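# Bend rod into upright arch spanning two board sockets

## Task

Shape the rod into a standing arch whose two ends rest one in each of the board's two sockets.

## Robot and tools

Robot: two arms, left_arm and right_arm, each ending in a two-finger gripper with its own wrist camera. Calibrated base poses in the scene frame: left_arm at (+0.004, +0.262, 0) m, quat_wxyz (+1.000, 0, 0, +0.020); right_arm at (-0.024, -0.249, 0) m, quat_wxyz (+1.000, 0, 0, -0.003). A camera stand is fixed behind the arms. Cameras: cam_high, cam_low, cam_left_wrist, cam_right_wrist, all 504x504.

Frames: the scene frame has its origin at table-top height, halfway between the nominal bases; +x points out over the table, +z up, and left_arm sits on the +y side (arm names do not match left/right in images). Fixed cameras and the table use the scene frame. Everything about a hand (position, quat, velocities, Hand target, wrist camera pose) is given in that arm's own base frame, and offsets run along that arm's base axes, with rotations pivoting about the Hand target's position. A gripper's fingers point along its +z and spread along its y; end_effector_position is the spot between the pads, roughly 1 cm short of the tips. Printed positions may be off by a few centimetres, more when reaching far.

execute_actions(actions, cameras): actions is a list of actions; each action is a table of at most 15 rows, one row per 1/30 s step; a short table repeats its final row to fill 15 steps. Every row is a single flat list of 14 numbers in [-1, 1] covering both arms: left_arm dx, dy, dz, rx, ry, rz, opening, then right_arm's seven in the same order. dx..rz are offsets, not poses: each row is measured from that arm's Hand target as it was when the action began (rows do not stack), but the next action starts from the new Hand target, so sending the same offset again moves further. Scale: 1.0 equals 0.6 m for dx, dy, dz and 180 degrees for rotation; rx, ry, rz form one rotation vector. If dx, dy, dz together exceed length 1.0 they may be shortened. Opening is absolute: +1 fully open (0.094 m), -1 closed. Six zeros re-request the current Hand target; the opening must always be written explicitly, since 0 means half open. Images return only when actions is empty or cameras names them (["all"] for every camera).

move(target, speed, blend, opening_speed, grip_force, blocking, cameras): target is either one 14-number row (same layout, scale and base-frame offset meaning as above) or a list of up to 15 such rows; every row in the list is an offset from the same starting Hand targets, not from the previous row. Grippers follow straight lines, turn the short way, and do not avoid obstacles or each other; the whole move is capped at 10 s. speed: m/s, 0.002 to 2.9, default 0.25 (rotation up to twice that in rad/s), one value or one per target. blend: metres of corner rounding per target, 0 means stop at each. opening_speed: rate on the -1..+1 scale per second, at least 0.2; use it for gentle closing. grip_force: newtons per pad, 10 to 50, one value or one per arm, and it persists; lower forces close slowly. blocking=false returns early while motion continues. The result adds a move: line giving the ending (done, off_target, moving, held, fault) and any limits (paced = pose clipped, held = steps withheld). done means at rest within 10 mm and 2 degrees; neither done nor off_target says anything about contact.

wait(seconds 0 to 10) lets the scene run with commands held. stop brakes a running move. zoom_image(camera, region [x0, y0, x1, y1] in pixels, at most 504 each way) enlarges part of that camera's latest image. finished_scene(scene) ends the current scene irreversibly; call it only once the arch stands by itself.

Result lines: end_effector_position (m) and end_effector_quat_wxyz per arm; Hand target, which later offsets count from; Tool commands, the current commands; Joint positions (waist, shoulder, elbow, wrist pitch, wrist yaw, wrist roll, then finger opening in metres); grip_measured on the -1..+1 scale, reading up to ~2.5 mm wide when empty and a few mm narrow on a squeezed part; grip_effort_nm, gripper motor effort (negative closing), not pad force; joint torques including the arm's own weight, with numbers 1 to 3 wrapping at ±28 N m; Joint velocities, possibly reported as within noise. Grippers often stop short of the Hand target and may tilt; check each result and send any missing distance or rotation as a fresh offset. Orientation commands are clipped to 40 degrees from the measured one per step.

Avoid: dropping the rod or releasing it while it moves, anything leaving the table, fast impacts with the board or table, pressing past contact (the arm keeps pushing until commanded back), grippers or wrist cameras touching each other, one gripper closing on the other's fingers, strain on camera cables, and paths passing near an arm's own base. Loose items may get nudged occasionally. Long stretched reaches, heavy holding or pushing at unreachable poses heat motors; MOTOR HOT appears at 75 °C and at 90 °C that arm folds and stops working.

Each tool is called after "Call:" as name(argument=value, ...) on one line, values as JSON.

## Session

Call:
execute_actions(actions=[])

Call:
zoom_image(camera="cam_high", region=[150, 180, 300, 450])

Scene clock: 0.00 s.
left_arm: end_effector_position=(+0.3938, +0.0227, +0.0755) grip_measured=+1.000 grip_effort_nm=n/a end_effector_quat_wxyz=(+0.560, -0.043, +0.827, -0.003) | right_arm: end_effector_position=(+0.4020, +0.0073, +0.1011) grip_measured=+1.000 grip_effort_nm=n/a end_effector_quat_wxyz=(+0.585, +0.001, +0.811, +0.020)
Joint positions: left_arm=[0.065 1.585 0.365 0.838 0.017 -0.049 0.094] | right_arm=[0.008 1.536 0.391 0.825 -0.024 0.026 0.094]
Joint velocities: within noise
Joint torques (N m): no reading
Heat: left arm: 34 °C; right arm: 32 °C.
Hand target: left_arm +0.3979, +0.0231, +0.0852; +0.572, -0.042, +0.819, -0.002 | right_arm +0.4030, +0.0073, +0.1034; +0.587, +0.001, +0.809, +0.020
Tool commands: left_gripper/opening=+1.0 right_gripper/opening=+1.0

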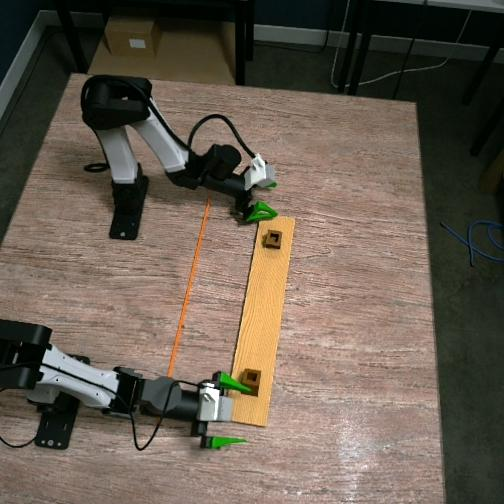

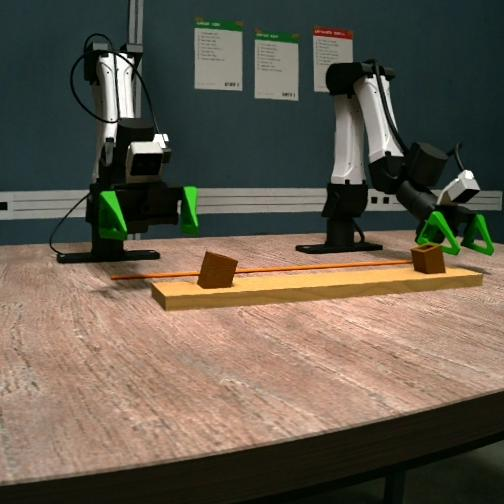

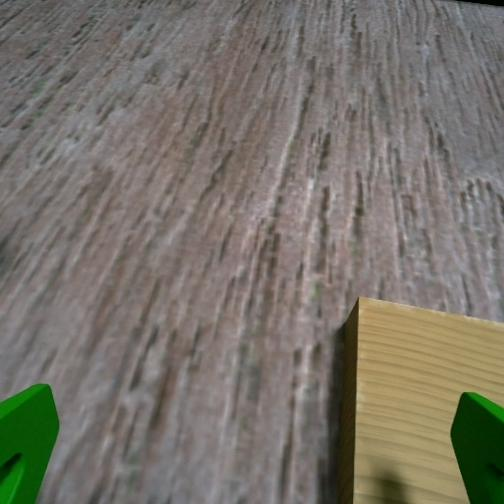

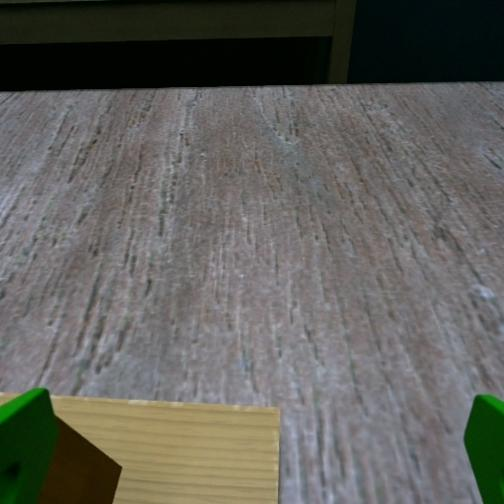

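Scaled by 1.867 from the camera's 504x504 image, which has a finer 720x720 frame.

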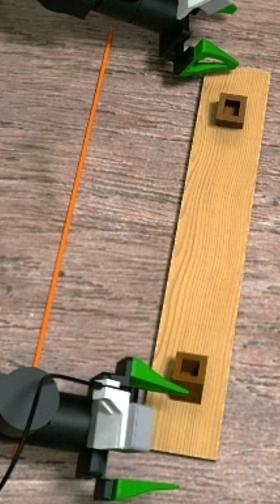

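Call:
move(target=[[-0.1,0,0.2,0,0,0,-0.2,-0.1,0,0.2,0,0,0,-0.2],[-0.2865,-0.1385,0.0747,0.363,0.2433,-0.4604,-0.2,-0.315,0.0267,0.044,-0.3366,0.2704,0.3691,-0.2]], blend=0.03, speed=0.4, cameras=["all"])

Scene clock: 10.30 s.
left_arm: end_effector_position=(+0.2246, -0.0590, +0.1243) grip_measured=-0.199 grip_effort_nm=-0.05 end_effector_quat_wxyz=(+0.068, +0.742, +0.665, +0.054) | right_arm: end_effector_position=(+0.2106, +0.0227, +0.1239) grip_measured=-0.198 grip_effort_nm=-0.13 end_effector_quat_wxyz=(+0.061, -0.666, +0.741, -0.060)
Joint positions: left_arm=[-0.27 1.251 1.029 -1.174 -0.017 1.413 0.038] | right_arm=[0.133 1.175 0.979 -1.207 0.031 -1.333 0.038]
Joint torques (N m): left_arm=[-0.31 -2.09 8.47 0.41 0.15 0.14] | right_arm=[0.79 -1.62 10.17 0.5 0.08 -0.03]
Heat: left arm: 35 °C; right arm: 34 °C.
Hand target: left_arm +0.2261, -0.0600, +0.1300; +0.066, +0.750, +0.655, +0.057 | right_arm +0.2140, +0.0232, +0.1299; +0.059, -0.672, +0.735, -0.064
Off the commanded pose: left_arm 0.006 m, 1 deg | right_arm 0.007 m, 1 deg.
move: done

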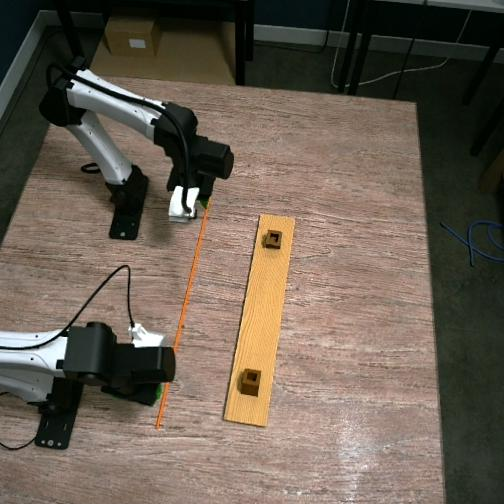

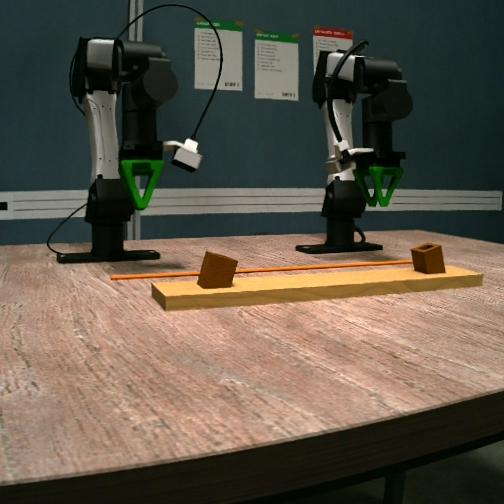

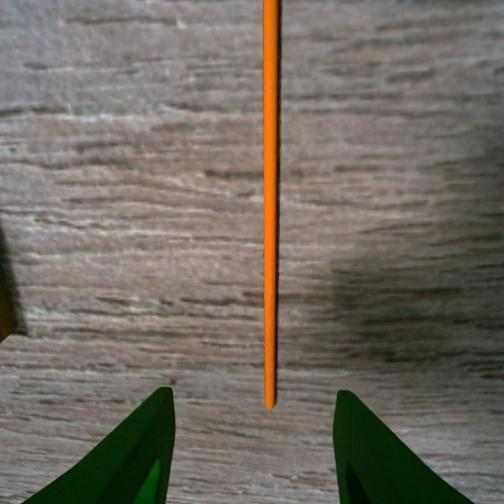

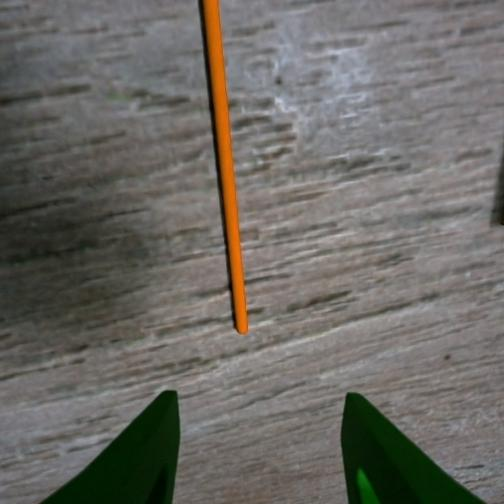

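Call:
move(target=[-0.016,-0.05,-0.15,0,0,0.016,-0.2,-0.008,0.103,-0.15,0,0,0.01,-0.2], speed=0.25, cameras=["cam_left_wrist","cam_right_wrist"])

Scene clock: 16.37 s.
left_arm: end_effector_position=(+0.2170, -0.0895, +0.0424) grip_measured=-0.199 grip_effort_nm=-0.05 end_effector_quat_wxyz=(+0.068, +0.734, +0.673, +0.058) | right_arm: end_effector_position=(+0.2117, +0.0859, +0.0469) grip_measured=-0.198 grip_effort_nm=-0.13 end_effector_quat_wxyz=(-0.069, +0.685, -0.723, +0.063)
Joint positions: left_arm=[-0.431 1.318 0.745 -0.826 -0.053 1.232 0.038] | right_arm=[0.444 1.285 0.739 -0.855 0.077 -1.08 0.038]
Joint torques (N m): left_arm=[-0.34 -2.29 5.56 0.66 0.14 -0.16] | right_arm=[0.77 -2.35 5.59 0.81 0.09 0.18]
Heat: left arm: 36 °C; right arm: 36 °C.
Hand target: left_arm +0.2165, -0.0901, +0.0401; +0.064, +0.734, +0.674, +0.059 | right_arm +0.2092, +0.0850, +0.0398; -0.059, +0.684, -0.724, +0.063
Off the commanded pose: left_arm 0.003 m, 1 deg | right_arm 0.007 m, 1 deg.
move: done
Images, in order (width x height): cam_left_wrist 504x504, cam_right_wrist 504x504.

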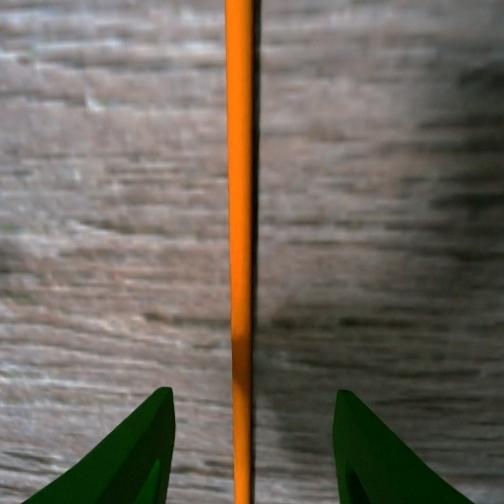

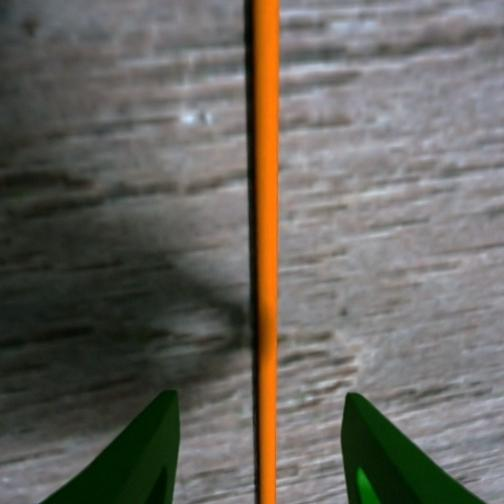

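Call:
move(target=[0.006,0,-0.05,0,0.044,0,-0.2,-0.003,0,-0.055,0,0.044,0,-0.2], speed=0.08, cameras=["cam_left_wrist","cam_right_wrist"])

Scene clock: 24.07 s.
left_arm: end_effector_position=(+0.2152, -0.0863, +0.0101) grip_measured=-0.199 grip_effort_nm=-0.04 end_effector_quat_wxyz=(+0.011, +0.733, +0.680, +0.016) | right_arm: end_effector_position=(+0.2064, +0.0842, +0.0119) grip_measured=-0.198 grip_effort_nm=-0.13 end_effector_quat_wxyz=(-0.010, +0.685, -0.728, +0.022)
Joint positions: left_arm=[-0.396 1.5 0.769 -0.807 -0.02 1.248 0.038] | right_arm=[0.415 1.458 0.739 -0.817 0.035 -1.096 0.038]
Joint torques (N m): left_arm=[1.14 -2.63 6.6 0.45 0.45 0.16] | right_arm=[-0.34 -2.96 6.09 0.61 -0.09 -0.06]
Heat: left arm: 36 °C; right arm: 36 °C.
Hand target: left_arm +0.2201, -0.0900, +0.0101; +0.018, +0.736, +0.677, +0.008 | right_arm +0.2074, +0.0850, +0.0068; -0.009, +0.687, -0.727, +0.016
Off the commanded pose: left_arm 0.006 m, 1 deg | right_arm 0.005 m, 1 deg.
move: done
Images, in order (width x height): cam_left_wrist 504x504, cam_right_wrist 504x504.

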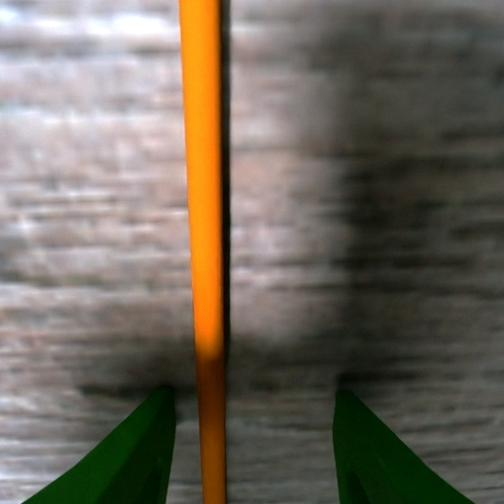

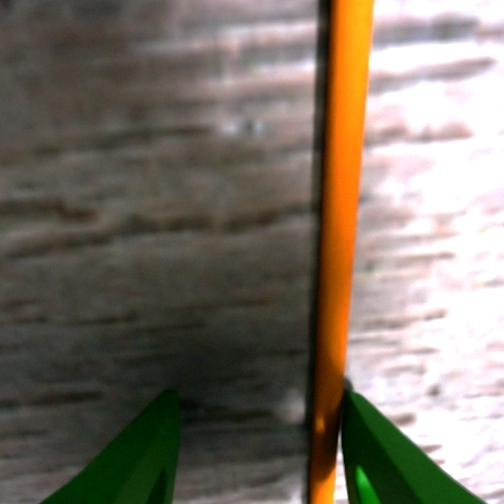

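Call:
move(target=[0.010,0,0,0,0,0,-0.2,0.025,0,0,0,0,0,-0.2], speed=0.05, cameras=["cam_left_wrist","cam_right_wrist"])

Scene clock: 26.73 s.
left_arm: end_effector_position=(+0.2202, -0.0874, +0.0101) grip_measured=-0.199 grip_effort_nm=-0.04 end_effector_quat_wxyz=(+0.011, +0.733, +0.680, +0.013) | right_arm: end_effector_position=(+0.2124, +0.0840, +0.0112) grip_measured=-0.198 grip_effort_nm=-0.13 end_effector_quat_wxyz=(-0.003, +0.686, -0.728, +0.012)
Joint positions: left_arm=[-0.388 1.521 0.789 -0.807 -0.014 1.259 0.038] | right_arm=[0.391 1.501 0.775 -0.83 0.019 -1.121 0.038]
Joint torques (N m): left_arm=[1.2 -2.81 6.61 0.46 0.39 0.15] | right_arm=[-0.55 -2.39 7.31 0.73 0.06 -0.09]
Heat: left arm: 36 °C; right arm: 36 °C.
Hand target: left_arm +0.2260, -0.0901, +0.0100; +0.018, +0.736, +0.677, +0.008 | right_arm +0.2225, +0.0851, +0.0068; -0.010, +0.687, -0.727, +0.016
Off the commanded pose: left_arm 0.007 m, 1 deg | right_arm 0.011 m, 1 deg.
move: off_target (right_arm)
Images, in order (width x height): cam_left_wrist 504x504, cam_right_wrist 504x504.

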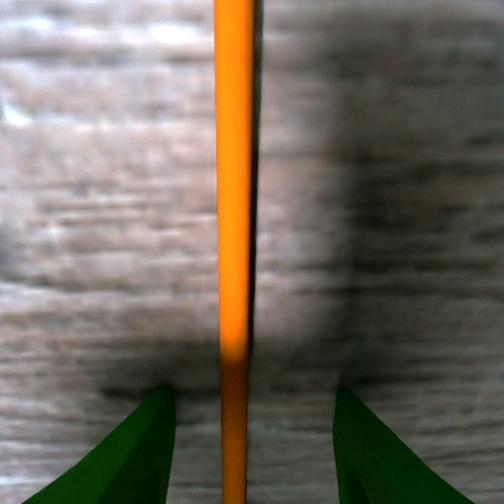

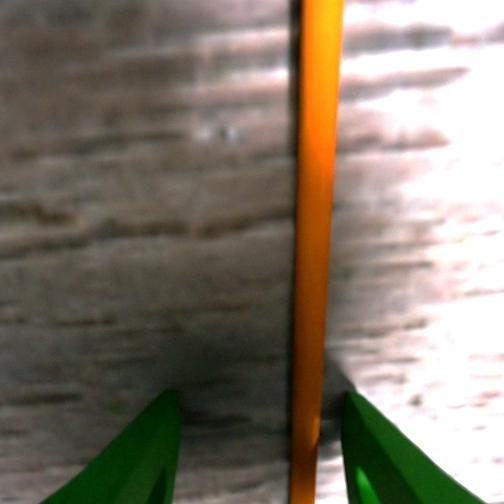

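Call:
move(target=[0.008,0,-0.006,0,0,0,-0.2,0.014,0,-0.004,0,0,0,-0.2], speed=0.05, cameras=["cam_left_wrist","cam_right_wrist"])

Scene clock: 28.87 s.
left_arm: end_effector_position=(+0.2241, -0.0879, +0.0098) grip_measured=-0.199 grip_effort_nm=-0.03 end_effector_quat_wxyz=(+0.011, +0.734, +0.679, +0.011) | right_arm: end_effector_position=(+0.2168, +0.0843, +0.0108) grip_measured=-0.198 grip_effort_nm=-0.13 end_effector_quat_wxyz=(+0.001, +0.686, -0.727, +0.006)
Joint positions: left_arm=[-0.382 1.539 0.804 -0.807 -0.011 1.266 0.038] | right_arm=[0.379 1.53 0.801 -0.839 0.011 -1.134 0.038]
Joint torques (N m): left_arm=[1.29 -2.35 5.96 0.62 0.36 0.14] | right_arm=[-0.62 -2.29 7.08 0.89 0.12 -0.1]
Heat: left arm: 36 °C; right arm: 36 °C.
Hand target: left_arm +0.2309, -0.0901, +0.0065; +0.018, +0.736, +0.677, +0.008 | right_arm +0.2310, +0.0851, +0.0045; -0.010, +0.687, -0.727, +0.016
Off the commanded pose: left_arm 0.008 m, 1 deg | right_arm 0.015 m, 2 deg.
move: off_target (right_arm)
Images, in order (width x height): cam_left_wrist 504x504, cam_right_wrist 504x504.

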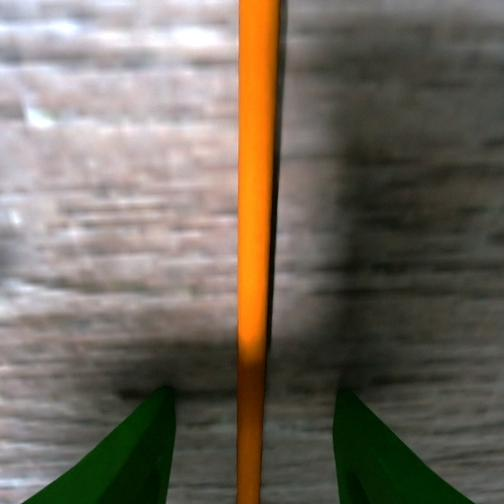

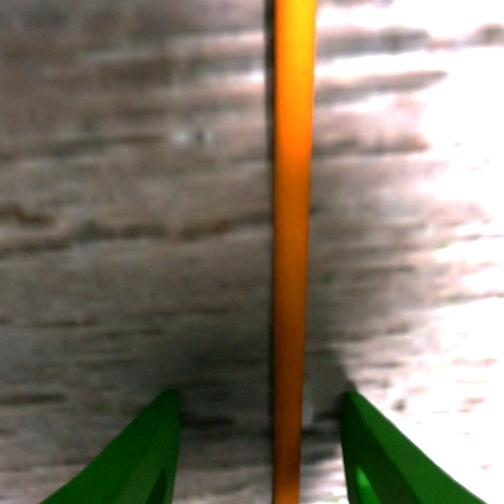

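Call:
move(target=[0,0,-0.002,0,0,0,-1,0.004,0,-0.004,0,0,0,-1], speed=0.05, opening_speed=0.5, cameras=["cam_left_wrist","cam_right_wrist"])

Scene clock: 31.77 s.
left_arm: end_effector_position=(+0.2350, -0.0907, +0.0098) grip_measured=-0.912 grip_effort_nm=-0.98 end_effector_quat_wxyz=(+0.029, +0.733, +0.679, +0.021) | right_arm: end_effector_position=(+0.2199, +0.0849, +0.0105) grip_measured=-0.893 grip_effort_nm=-1.02 end_effector_quat_wxyz=(-0.001, +0.686, -0.727, +0.005)
Joint positions: left_arm=[-0.377 1.543 0.806 -0.763 -0.012 1.27 0.004] | right_arm=[0.376 1.54 0.809 -0.835 0.01 -1.137 0.005]
Joint torques (N m): left_arm=[0.91 -2.55 5.61 0.3 0.39 0.09] | right_arm=[-0.64 -2.03 6.53 0.96 0.13 -0.07]
Heat: left arm: 36 °C; right arm: 36 °C.
Hand target: left_arm +0.2309, -0.0901, +0.0053; +0.018, +0.736, +0.677, +0.008 | right_arm +0.2333, +0.0851, +0.0020; -0.009, +0.687, -0.727, +0.016
Off the commanded pose: left_arm 0.006 m, 2 deg | right_arm 0.016 m, 2 deg.
move: off_target (right_arm)
Images, in order (width x height): cam_left_wrist 504x504, cam_right_wrist 504x504.

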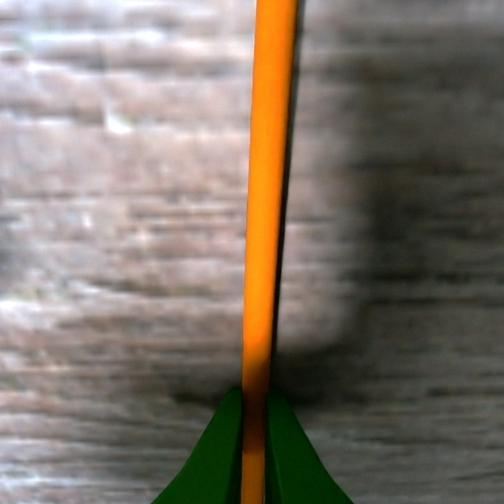

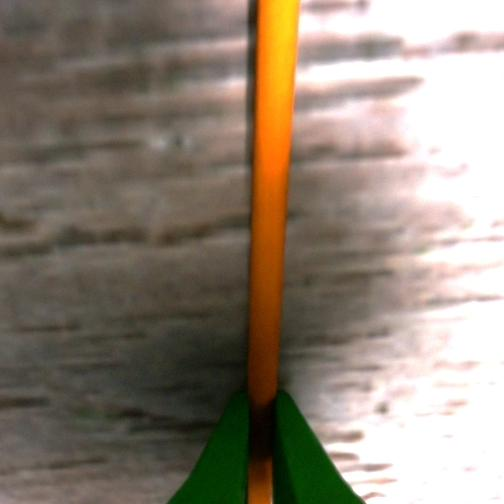

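Call:
move(target=[[0.003,0,0.15,0,0,0,-1,-0.01,0,0.155,0,0,0,-1],[0.1095,-0.003,0.49,-0.033,-0.487,0.0078,-1,0.143,-0.002,0.497,-0.0163,-0.4886,0.0117,-1]], speed=0.22, blend=0.03, cameras=["all"])

Scene clock: 44.60 s.
left_arm: end_effector_position=(+0.2944, -0.0920, +0.3019) grip_measured=-0.913 grip_effort_nm=-1.01 end_effector_quat_wxyz=(+0.523, +0.510, +0.489, +0.477) | right_arm: end_effector_position=(+0.3161, +0.0823, +0.3047) grip_measured=-0.894 grip_effort_nm=-1.04 end_effector_quat_wxyz=(+0.493, -0.494, +0.507, -0.506)
Joint positions: left_arm=[-0.588 0.708 0.532 0.178 -0.522 1.547 0.004] | right_arm=[0.548 0.822 0.575 0.245 0.574 -1.57 0.005]
Joint torques (N m): left_arm=[1.03 0.79 6.57 2.05 0.25 0.15] | right_arm=[-0.38 0.31 7.1 2.18 -0.07 0.09]
Heat: left arm: 37 °C; right arm: 36 °C.
Hand target: left_arm +0.2967, -0.0918, +0.2991; +0.515, +0.516, +0.484, +0.484 | right_arm +0.3190, +0.0839, +0.3003; +0.496, -0.495, +0.504, -0.505
Off the commanded pose: left_arm 0.003 m, 1 deg | right_arm 0.006 m, 0 deg.
move: done

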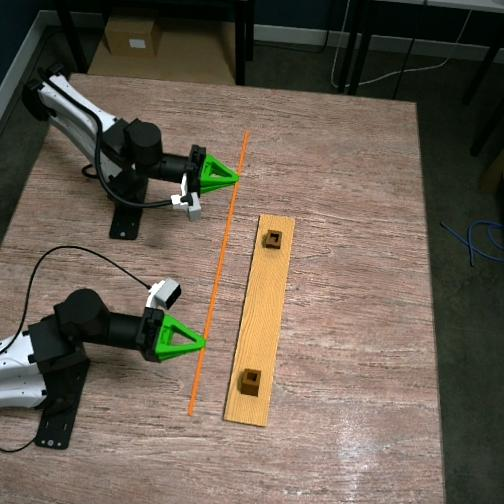

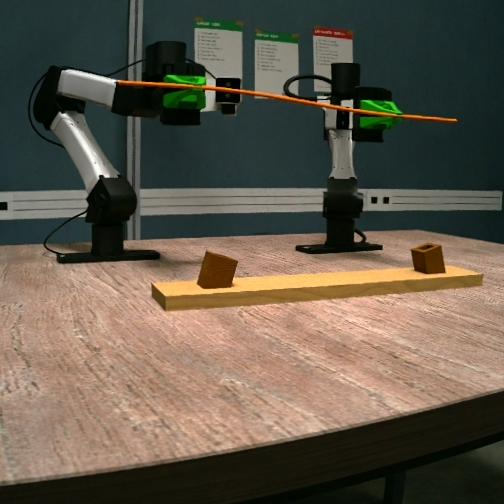

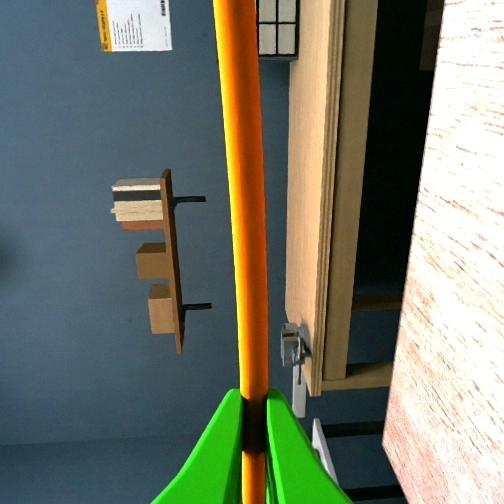

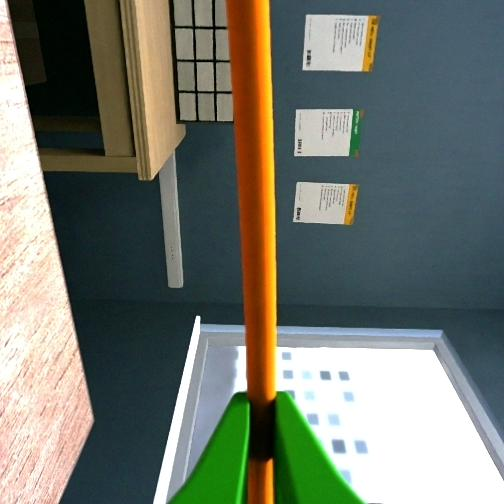

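Call:
move(target=[[0,0,0,0,0,0,-0.5,0,0,0,0,0,0,-1],[0.01,0.05,0,0,0,0,-0.5,0,0,0,0,0,0,-1]], speed=0.06, opening_speed=0.4, cameras=["all"])

Scene clock: 49.23 s.
left_arm: end_effector_position=(+0.3034, -0.0619, +0.2970) grip_measured=-0.501 grip_effort_nm=0.10 end_effector_quat_wxyz=(+0.512, +0.515, +0.490, +0.482) | right_arm: end_effector_position=(+0.3161, +0.0833, +0.3080) grip_measured=-0.894 grip_effort_nm=-1.04 end_effector_quat_wxyz=(+0.499, -0.490, +0.504, -0.506)
Joint positions: left_arm=[-0.383 0.678 0.52 0.147 -0.328 1.561 0.023] | right_arm=[0.548 0.822 0.575 0.26 0.569 -1.57 0.005]
Joint torques (N m): left_arm=[1.14 -0.47 6.91 2.03 0.35 0] | right_arm=[-0.39 0.29 7.06 2.06 -0.02 0.09]
Heat: left arm: 37 °C; right arm: 37 °C.
Hand target: left_arm +0.3027, -0.0618, +0.2993; +0.516, +0.516, +0.484, +0.484 | right_arm +0.3190, +0.0839, +0.3003; +0.496, -0.495, +0.504, -0.505
Off the commanded pose: left_arm 0.002 m, 1 deg | right_arm 0.008 m, 1 deg.
move: done

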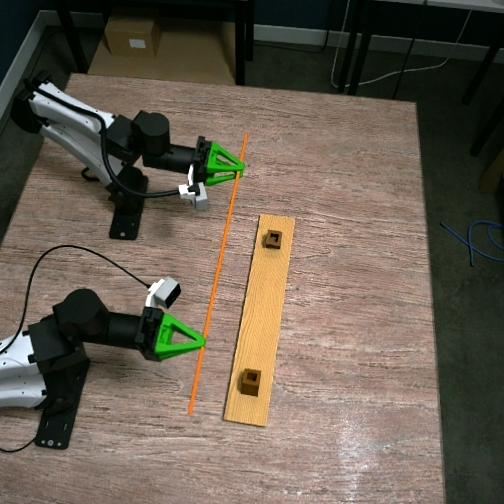

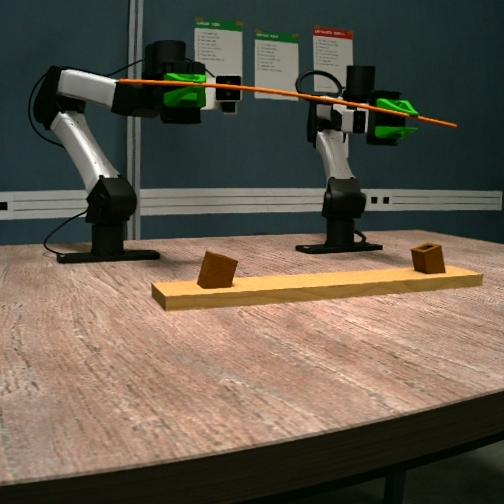

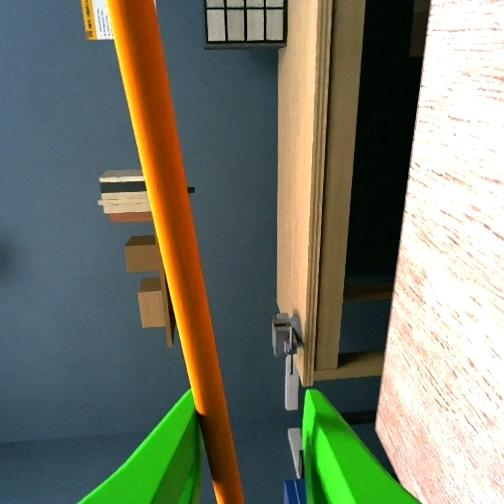

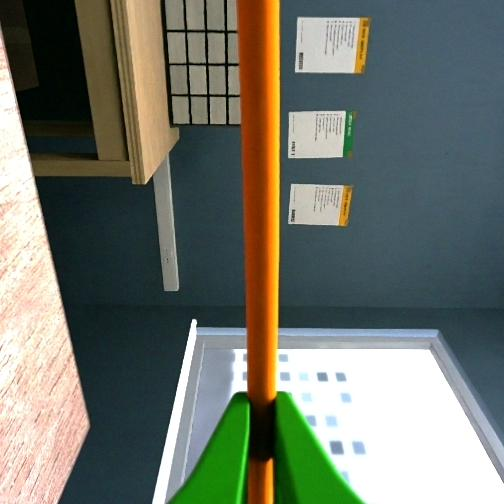

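Call:
move(target=[[0.007,0,0.0167,0,0,0,-0.5,0,0,0,0,0,0,-1],[0.007,0,0.0167,0,0,0,-1,0,0,0,0,0,0,-1]], speed=0.06, opening_speed=0.4, cameras=["cam_high","cam_left_wrist"])

Scene clock: 53.07 s.
left_arm: end_effector_position=(+0.3053, -0.0616, +0.2958) grip_measured=-0.904 grip_effort_nm=-1.00 end_effector_quat_wxyz=(+0.508, +0.521, +0.492, +0.479) | right_arm: end_effector_position=(+0.3172, +0.0842, +0.3060) grip_measured=-0.894 grip_effort_nm=-1.04 end_effector_quat_wxyz=(+0.497, -0.494, +0.504, -0.506)
Joint positions: left_arm=[-0.374 0.688 0.532 0.128 -0.316 1.561 0.005] | right_arm=[0.548 0.829 0.575 0.26 0.567 -1.573 0.005]
Joint torques (N m): left_arm=[1.17 0.62 9.66 2.03 0.34 0] | right_arm=[-0.39 -0.42 7.08 2.07 -0.01 0.11]
Heat: left arm: 37 °C; right arm: 37 °C.
Hand target: left_arm +0.3069, -0.0619, +0.3092; +0.516, +0.516, +0.484, +0.484 | right_arm +0.3190, +0.0839, +0.3004; +0.496, -0.495, +0.504, -0.505
Off the commanded pose: left_arm 0.014 m, 2 deg | right_arm 0.006 m, 0 deg.
move: off_target (left_arm); target 2's new opening was sent with left_arm's hand 0.016 m and 2 deg from that target
Images, in order (width x height): cam_high 504x504, cam_left_wrist 504x504.

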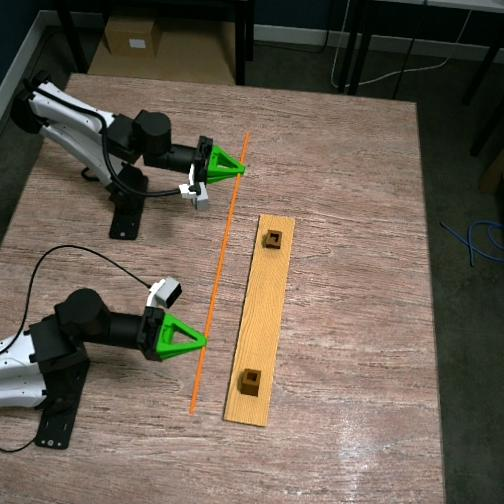

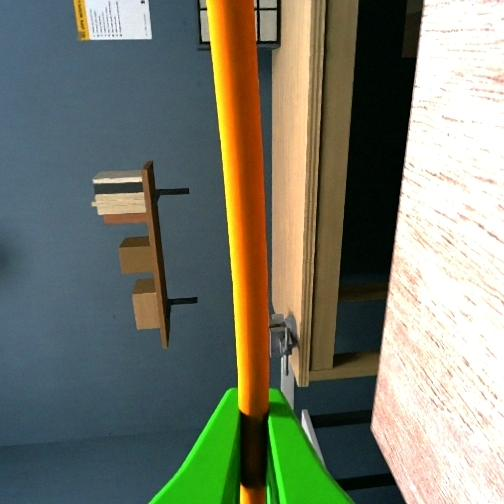

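Call:
move(target=[[0,0,-0.012,0,0,0,-1,0,0,0,0,0,0,-0.5],[0,0,-0.012,0,0,0,-1,0.01,-0.11,0,0,0,0,-0.5]], speed=0.06, opening_speed=0.4, cameras=["cam_high","cam_low","cam_right_wrist"])

Scene clock: 57.70 s.
left_arm: end_effector_position=(+0.3053, -0.0618, +0.2980) grip_measured=-0.904 grip_effort_nm=-1.01 end_effector_quat_wxyz=(+0.511, +0.518, +0.490, +0.480) | right_arm: end_effector_position=(+0.3268, +0.0185, +0.3095) grip_measured=-0.502 grip_effort_nm=0.12 end_effector_quat_wxyz=(+0.500, -0.488, +0.501, -0.511)
Joint positions: left_arm=[-0.374 0.688 0.532 0.137 -0.315 1.561 0.004] | right_arm=[0.147 0.759 0.554 0.227 0.17 -1.573 0.023]
Joint torques (N m): left_arm=[1.28 0.51 7.19 2.21 0.35 0.01] | right_arm=[-0.4 -1.74 6.89 1.82 -0.07 0.12]
Heat: left arm: 38 °C; right arm: 38 °C.
Hand target: left_arm +0.3069, -0.0619, +0.3020; +0.516, +0.516, +0.484, +0.484 | right_arm +0.3250, +0.0179, +0.3002; +0.496, -0.495, +0.504, -0.505
Off the commanded pose: left_arm 0.004 m, 1 deg | right_arm 0.009 m, 1 deg.
move: done
Images, in order (width x height): cam_high 504x504, cam_low 504x504, cam_right_wrist 504x504.

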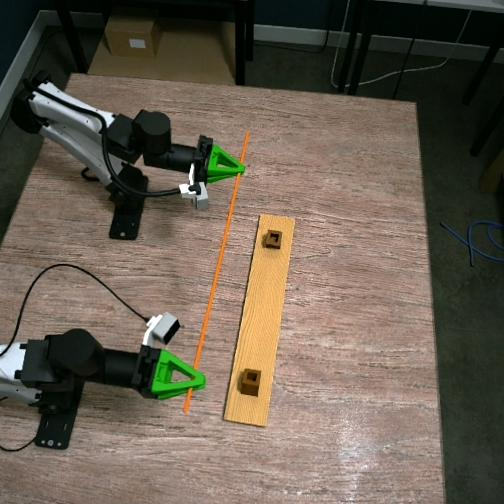

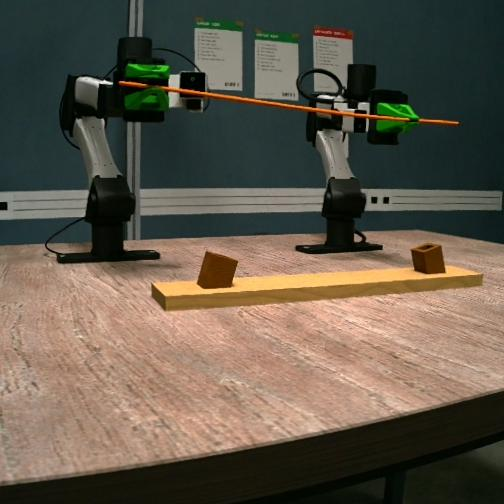

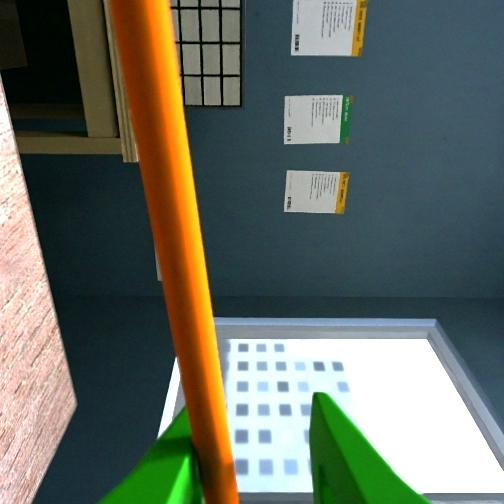

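Call:
move(target=[[0,0,0,0,0,0,-1,-0.003,0,-0.03,0,0,0,-0.5],[0,0,0,0,0,0,-1,-0.003,0,-0.03,0,0,0,-1]], speed=0.06, opening_speed=0.4, cameras=["cam_high","cam_low","cam_right_wrist"])

Scene clock: 62.10 s.
left_arm: end_effector_position=(+0.3053, -0.0618, +0.2980) grip_measured=-0.904 grip_effort_nm=-1.00 end_effector_quat_wxyz=(+0.511, +0.518, +0.490, +0.480) | right_arm: end_effector_position=(+0.3252, +0.0185, +0.2854) grip_measured=-0.894 grip_effort_nm=-1.03 end_effector_quat_wxyz=(+0.493, -0.496, +0.506, -0.505)
Joint positions: left_arm=[-0.374 0.688 0.532 0.137 -0.315 1.561 0.004] | right_arm=[0.147 0.749 0.481 0.265 0.169 -1.573 0.005]
Joint torques (N m): left_arm=[1.26 0.49 7.12 2.21 0.34 0.01] | right_arm=[-0.27 -1.72 6.89 2.08 -0.03 0.11]
Heat: left arm: 38 °C; right arm: 39 °C.
Hand target: left_arm +0.3069, -0.0618, +0.3020; +0.516, +0.516, +0.484, +0.484 | right_arm +0.3232, +0.0179, +0.2823; +0.496, -0.495, +0.504, -0.505
Off the commanded pose: left_arm 0.004 m, 1 deg | right_arm 0.004 m, 0 deg.
move: done
Images, in order (width x height): cam_high 504x504, cam_low 504x504, cam_right_wrist 504x504.

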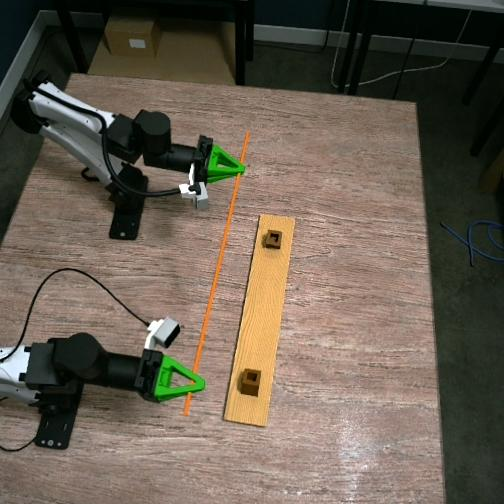

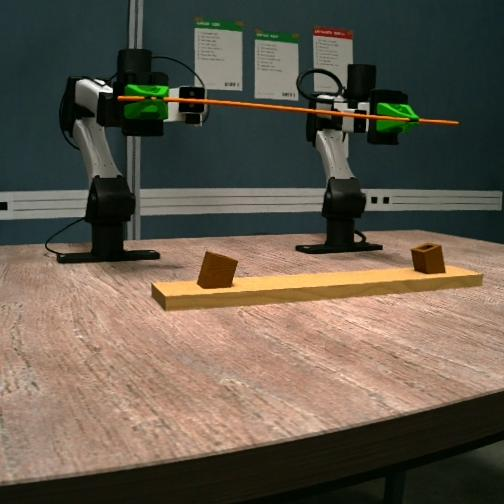

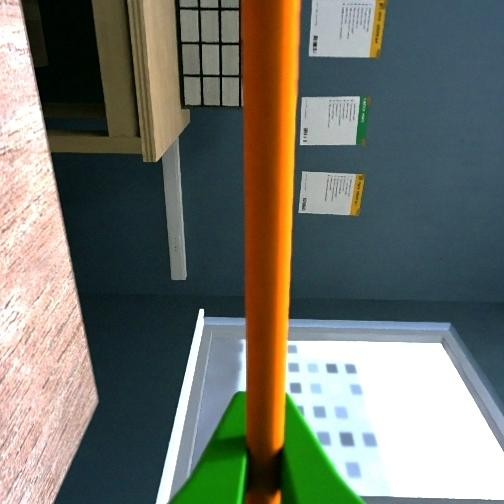

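Call:
move(target=[[0.035,-0.001,-0.01,-0.111,0.007,0,-1,0.0385,0.0245,0,0.111,-0.002,0,-1],[0.068,-0.036,-0.025,-0.222,0.014,0,-1,0.077,0.058,-0.005,0.222,-0.004,0,-1],[0.1,-0.088,-0.04,-0.333,0.022,0,-1,0.1155,0.109,-0.01,0.333,-0.006,0,-1],[0.133,-0.134,-0.053,-0.4,0.026,0,-1,0.154,0.1537,-0.02,0.4,-0.0076,0,-1]], blend=0.02, speed=0.12, cameras=["all"])

Call:
zoom_image(camera="cam_high", region=[210, 190, 310, 290])

Call:
zoom_image(camera="cam_high", region=[200, 330, 300, 430])

Call:
zoom_image(camera="cam_low", region=[130, 150, 280, 300])

Call:
zoom_image(camera="cam_low", region=[340, 140, 490, 290])

Scene clock: 77.60 s.
left_arm: end_effector_position=(+0.3837, -0.1188, +0.2484) grip_measured=-0.905 grip_effort_nm=-1.01 end_effector_quat_wxyz=(+0.671, +0.137, +0.716, +0.137) | right_arm: end_effector_position=(+0.4077, +0.0848, +0.2475) grip_measured=-0.894 grip_effort_nm=-1.04 end_effector_quat_wxyz=(+0.662, -0.108, +0.721, -0.173)
Joint positions: left_arm=[-0.522 1.25 0.604 0.574 -0.533 0.353 0.004] | right_arm=[0.414 1.317 0.647 0.597 0.519 -0.367 0.005]
Joint torques (N m): left_arm=[-2.15 -2.71 10.02 2.35 0.67 -0.56] | right_arm=[2.41 -3.75 12.05 2.34 -0.47 0.56]
Heat: left arm: 38 °C; right arm: 41 °C.
Hand target: left_arm +0.3867, -0.1422, +0.2703; +0.701, +0.133, +0.695, +0.087 | right_arm +0.4156, +0.1101, +0.2702; +0.697, -0.103, +0.699, -0.118
Off the commanded pose: left_arm 0.032 m, 7 deg | right_arm 0.035 m, 8 deg.
move: off_target (left_arm, right_arm)

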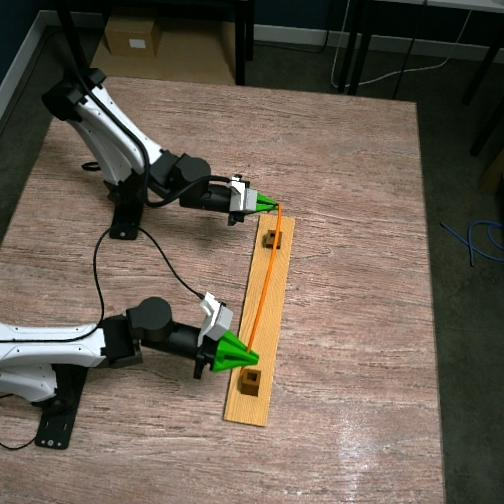

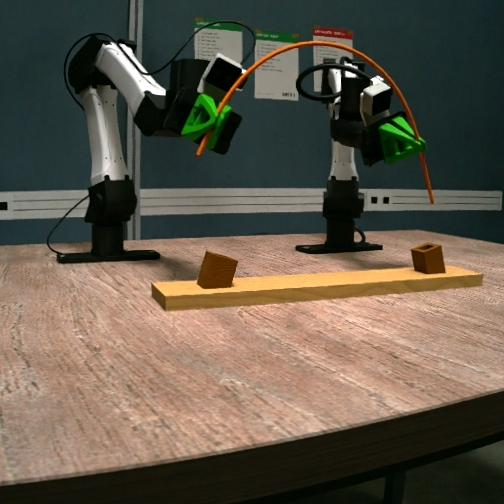

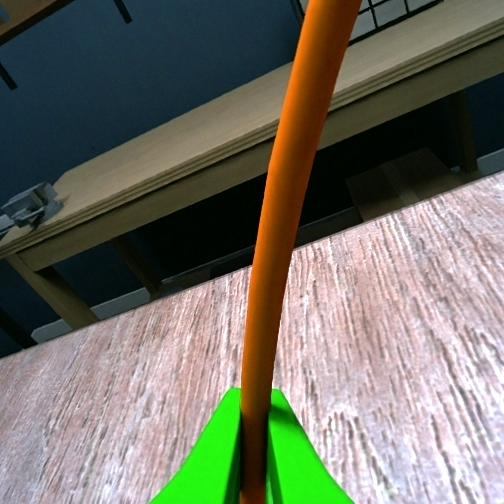

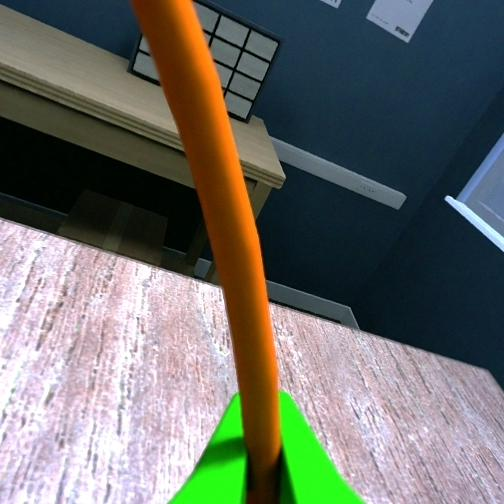

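Scaled by 5.040 from the camera's 504x504 image, which has a finer 720x720 frame.

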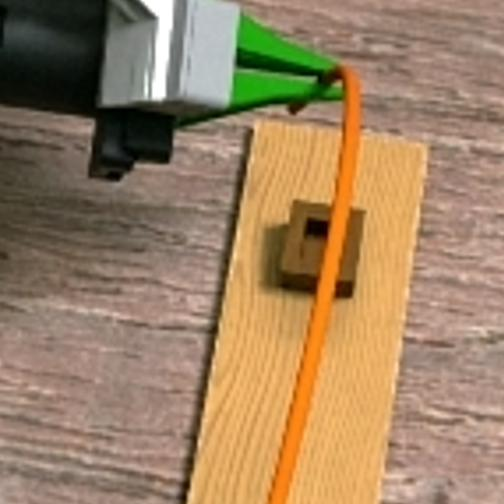

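Scaled by 5.040 from the camera's 504x504 image, which has a finer 720x720 frame.

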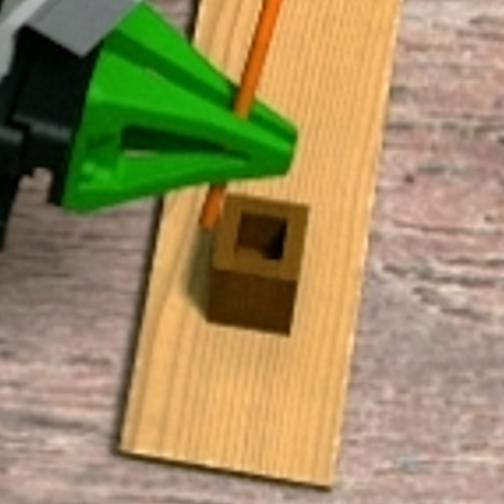

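Scaled by 3.360 from the camera's 504x504 image, which has a finer 720x720 frame.

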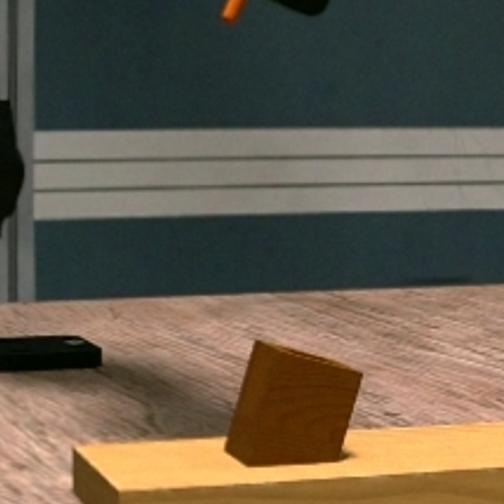

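Scaled by 3.360 from the camera's 504x504 image, which has a finer 720x720 frame.

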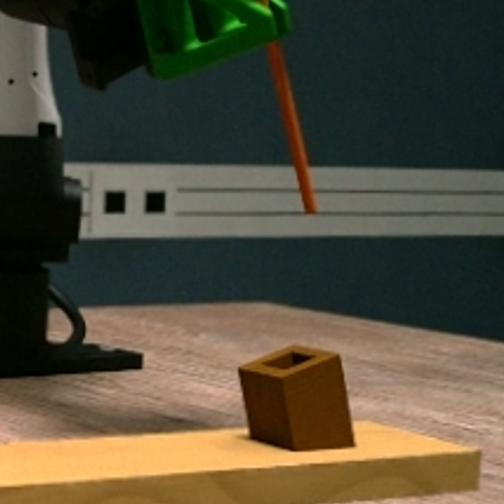

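Call:
move(target=[0.017,-0.032,-0.067,-0.03,-0.04,0,-1,0.017,0.042,-0.067,0.03,-0.04,0.02,-1], speed=0.1, cameras=["all"])

Call:
zoom_image(camera="cam_high", region=[210, 190, 310, 290])

Call:
zoom_image(camera="cam_high", region=[200, 330, 300, 430])

Call:
zoom_image(camera="cam_low", region=[130, 150, 280, 300])

Call:
zoom_image(camera="cam_low", region=[340, 140, 490, 290])

Scene clock: 86.13 s.
left_arm: end_effector_position=(+0.4005, -0.1333, +0.2255) grip_measured=-0.905 grip_effort_nm=-1.01 end_effector_quat_wxyz=(+0.735, +0.069, +0.666, +0.110) | right_arm: end_effector_position=(+0.4280, +0.1029, +0.2326) grip_measured=-0.894 grip_effort_nm=-1.04 end_effector_quat_wxyz=(+0.733, -0.055, +0.665, -0.130)
Joint positions: left_arm=[-0.556 1.56 0.529 1.156 -0.598 0.322 0.004] | right_arm=[0.435 1.59 0.594 1.122 0.525 -0.322 0.005]
Joint torques (N m): left_arm=[-3.02 -3.97 5.86 2.14 0.95 -0.32] | right_arm=[3.26 -5.2 6.01 2.17 -0.82 0.49]
Heat: left arm: 40 °C; right arm: 44 °C.
Hand target: left_arm +0.3969, -0.1615, +0.2301; +0.749, +0.094, +0.653, +0.062 | right_arm +0.4258, +0.1353, +0.2300; +0.747, -0.085, +0.655, -0.069
Off the commanded pose: left_arm 0.029 m, 7 deg | right_arm 0.033 m, 8 deg.
move: off_target (left_arm, right_arm)

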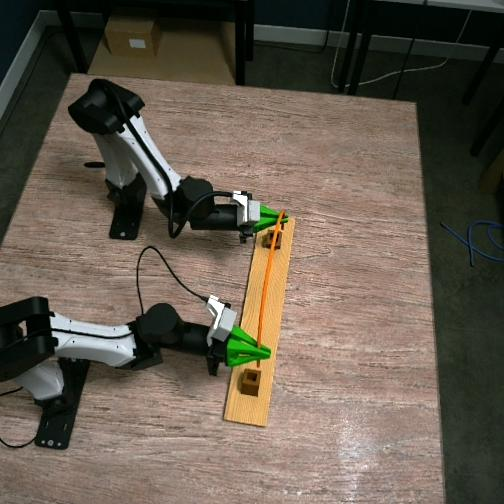

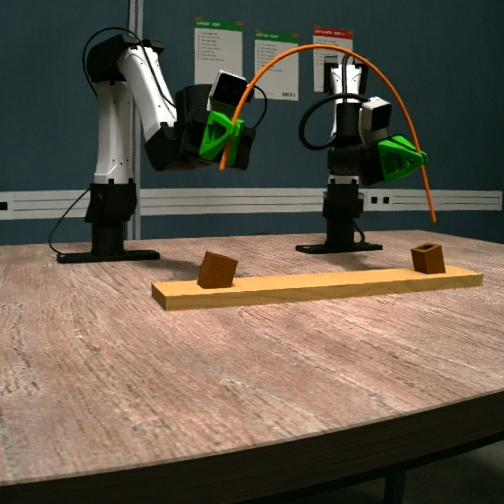

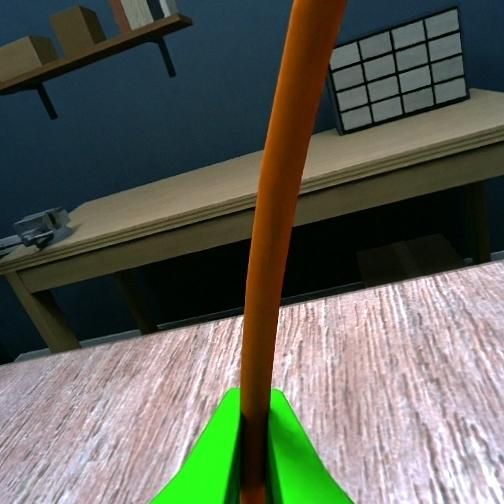

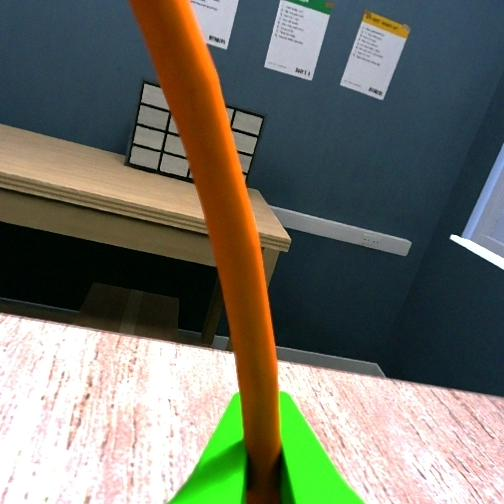

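Scaled by 5.040 from the camera's 504x504 image, which has a finer 720x720 frame.

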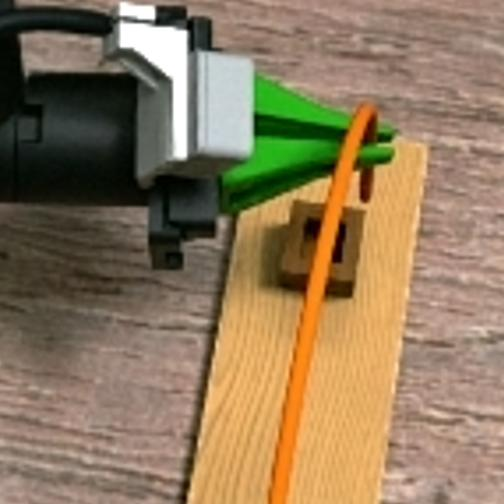

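Scaled by 5.040 from the camera's 504x504 image, which has a finer 720x720 frame.

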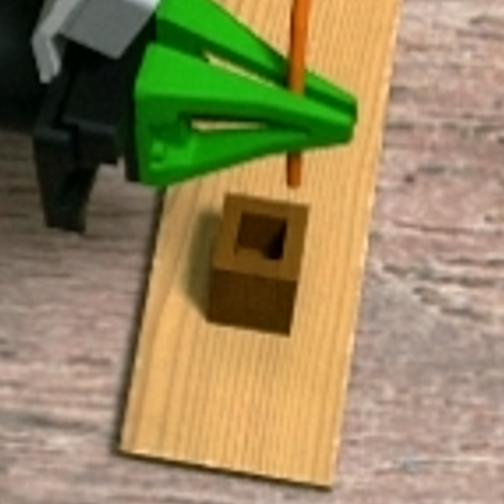

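Scaled by 3.360 from the camera's 504x504 image, which has a finer 720x720 frame.

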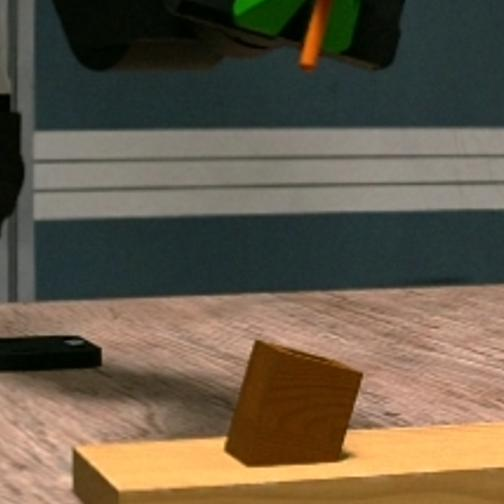

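Scaled by 3.360 from the camera's 504x504 image, which has a finer 720x720 frame.

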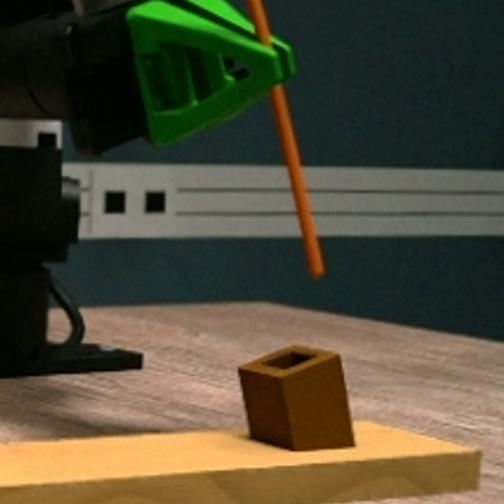

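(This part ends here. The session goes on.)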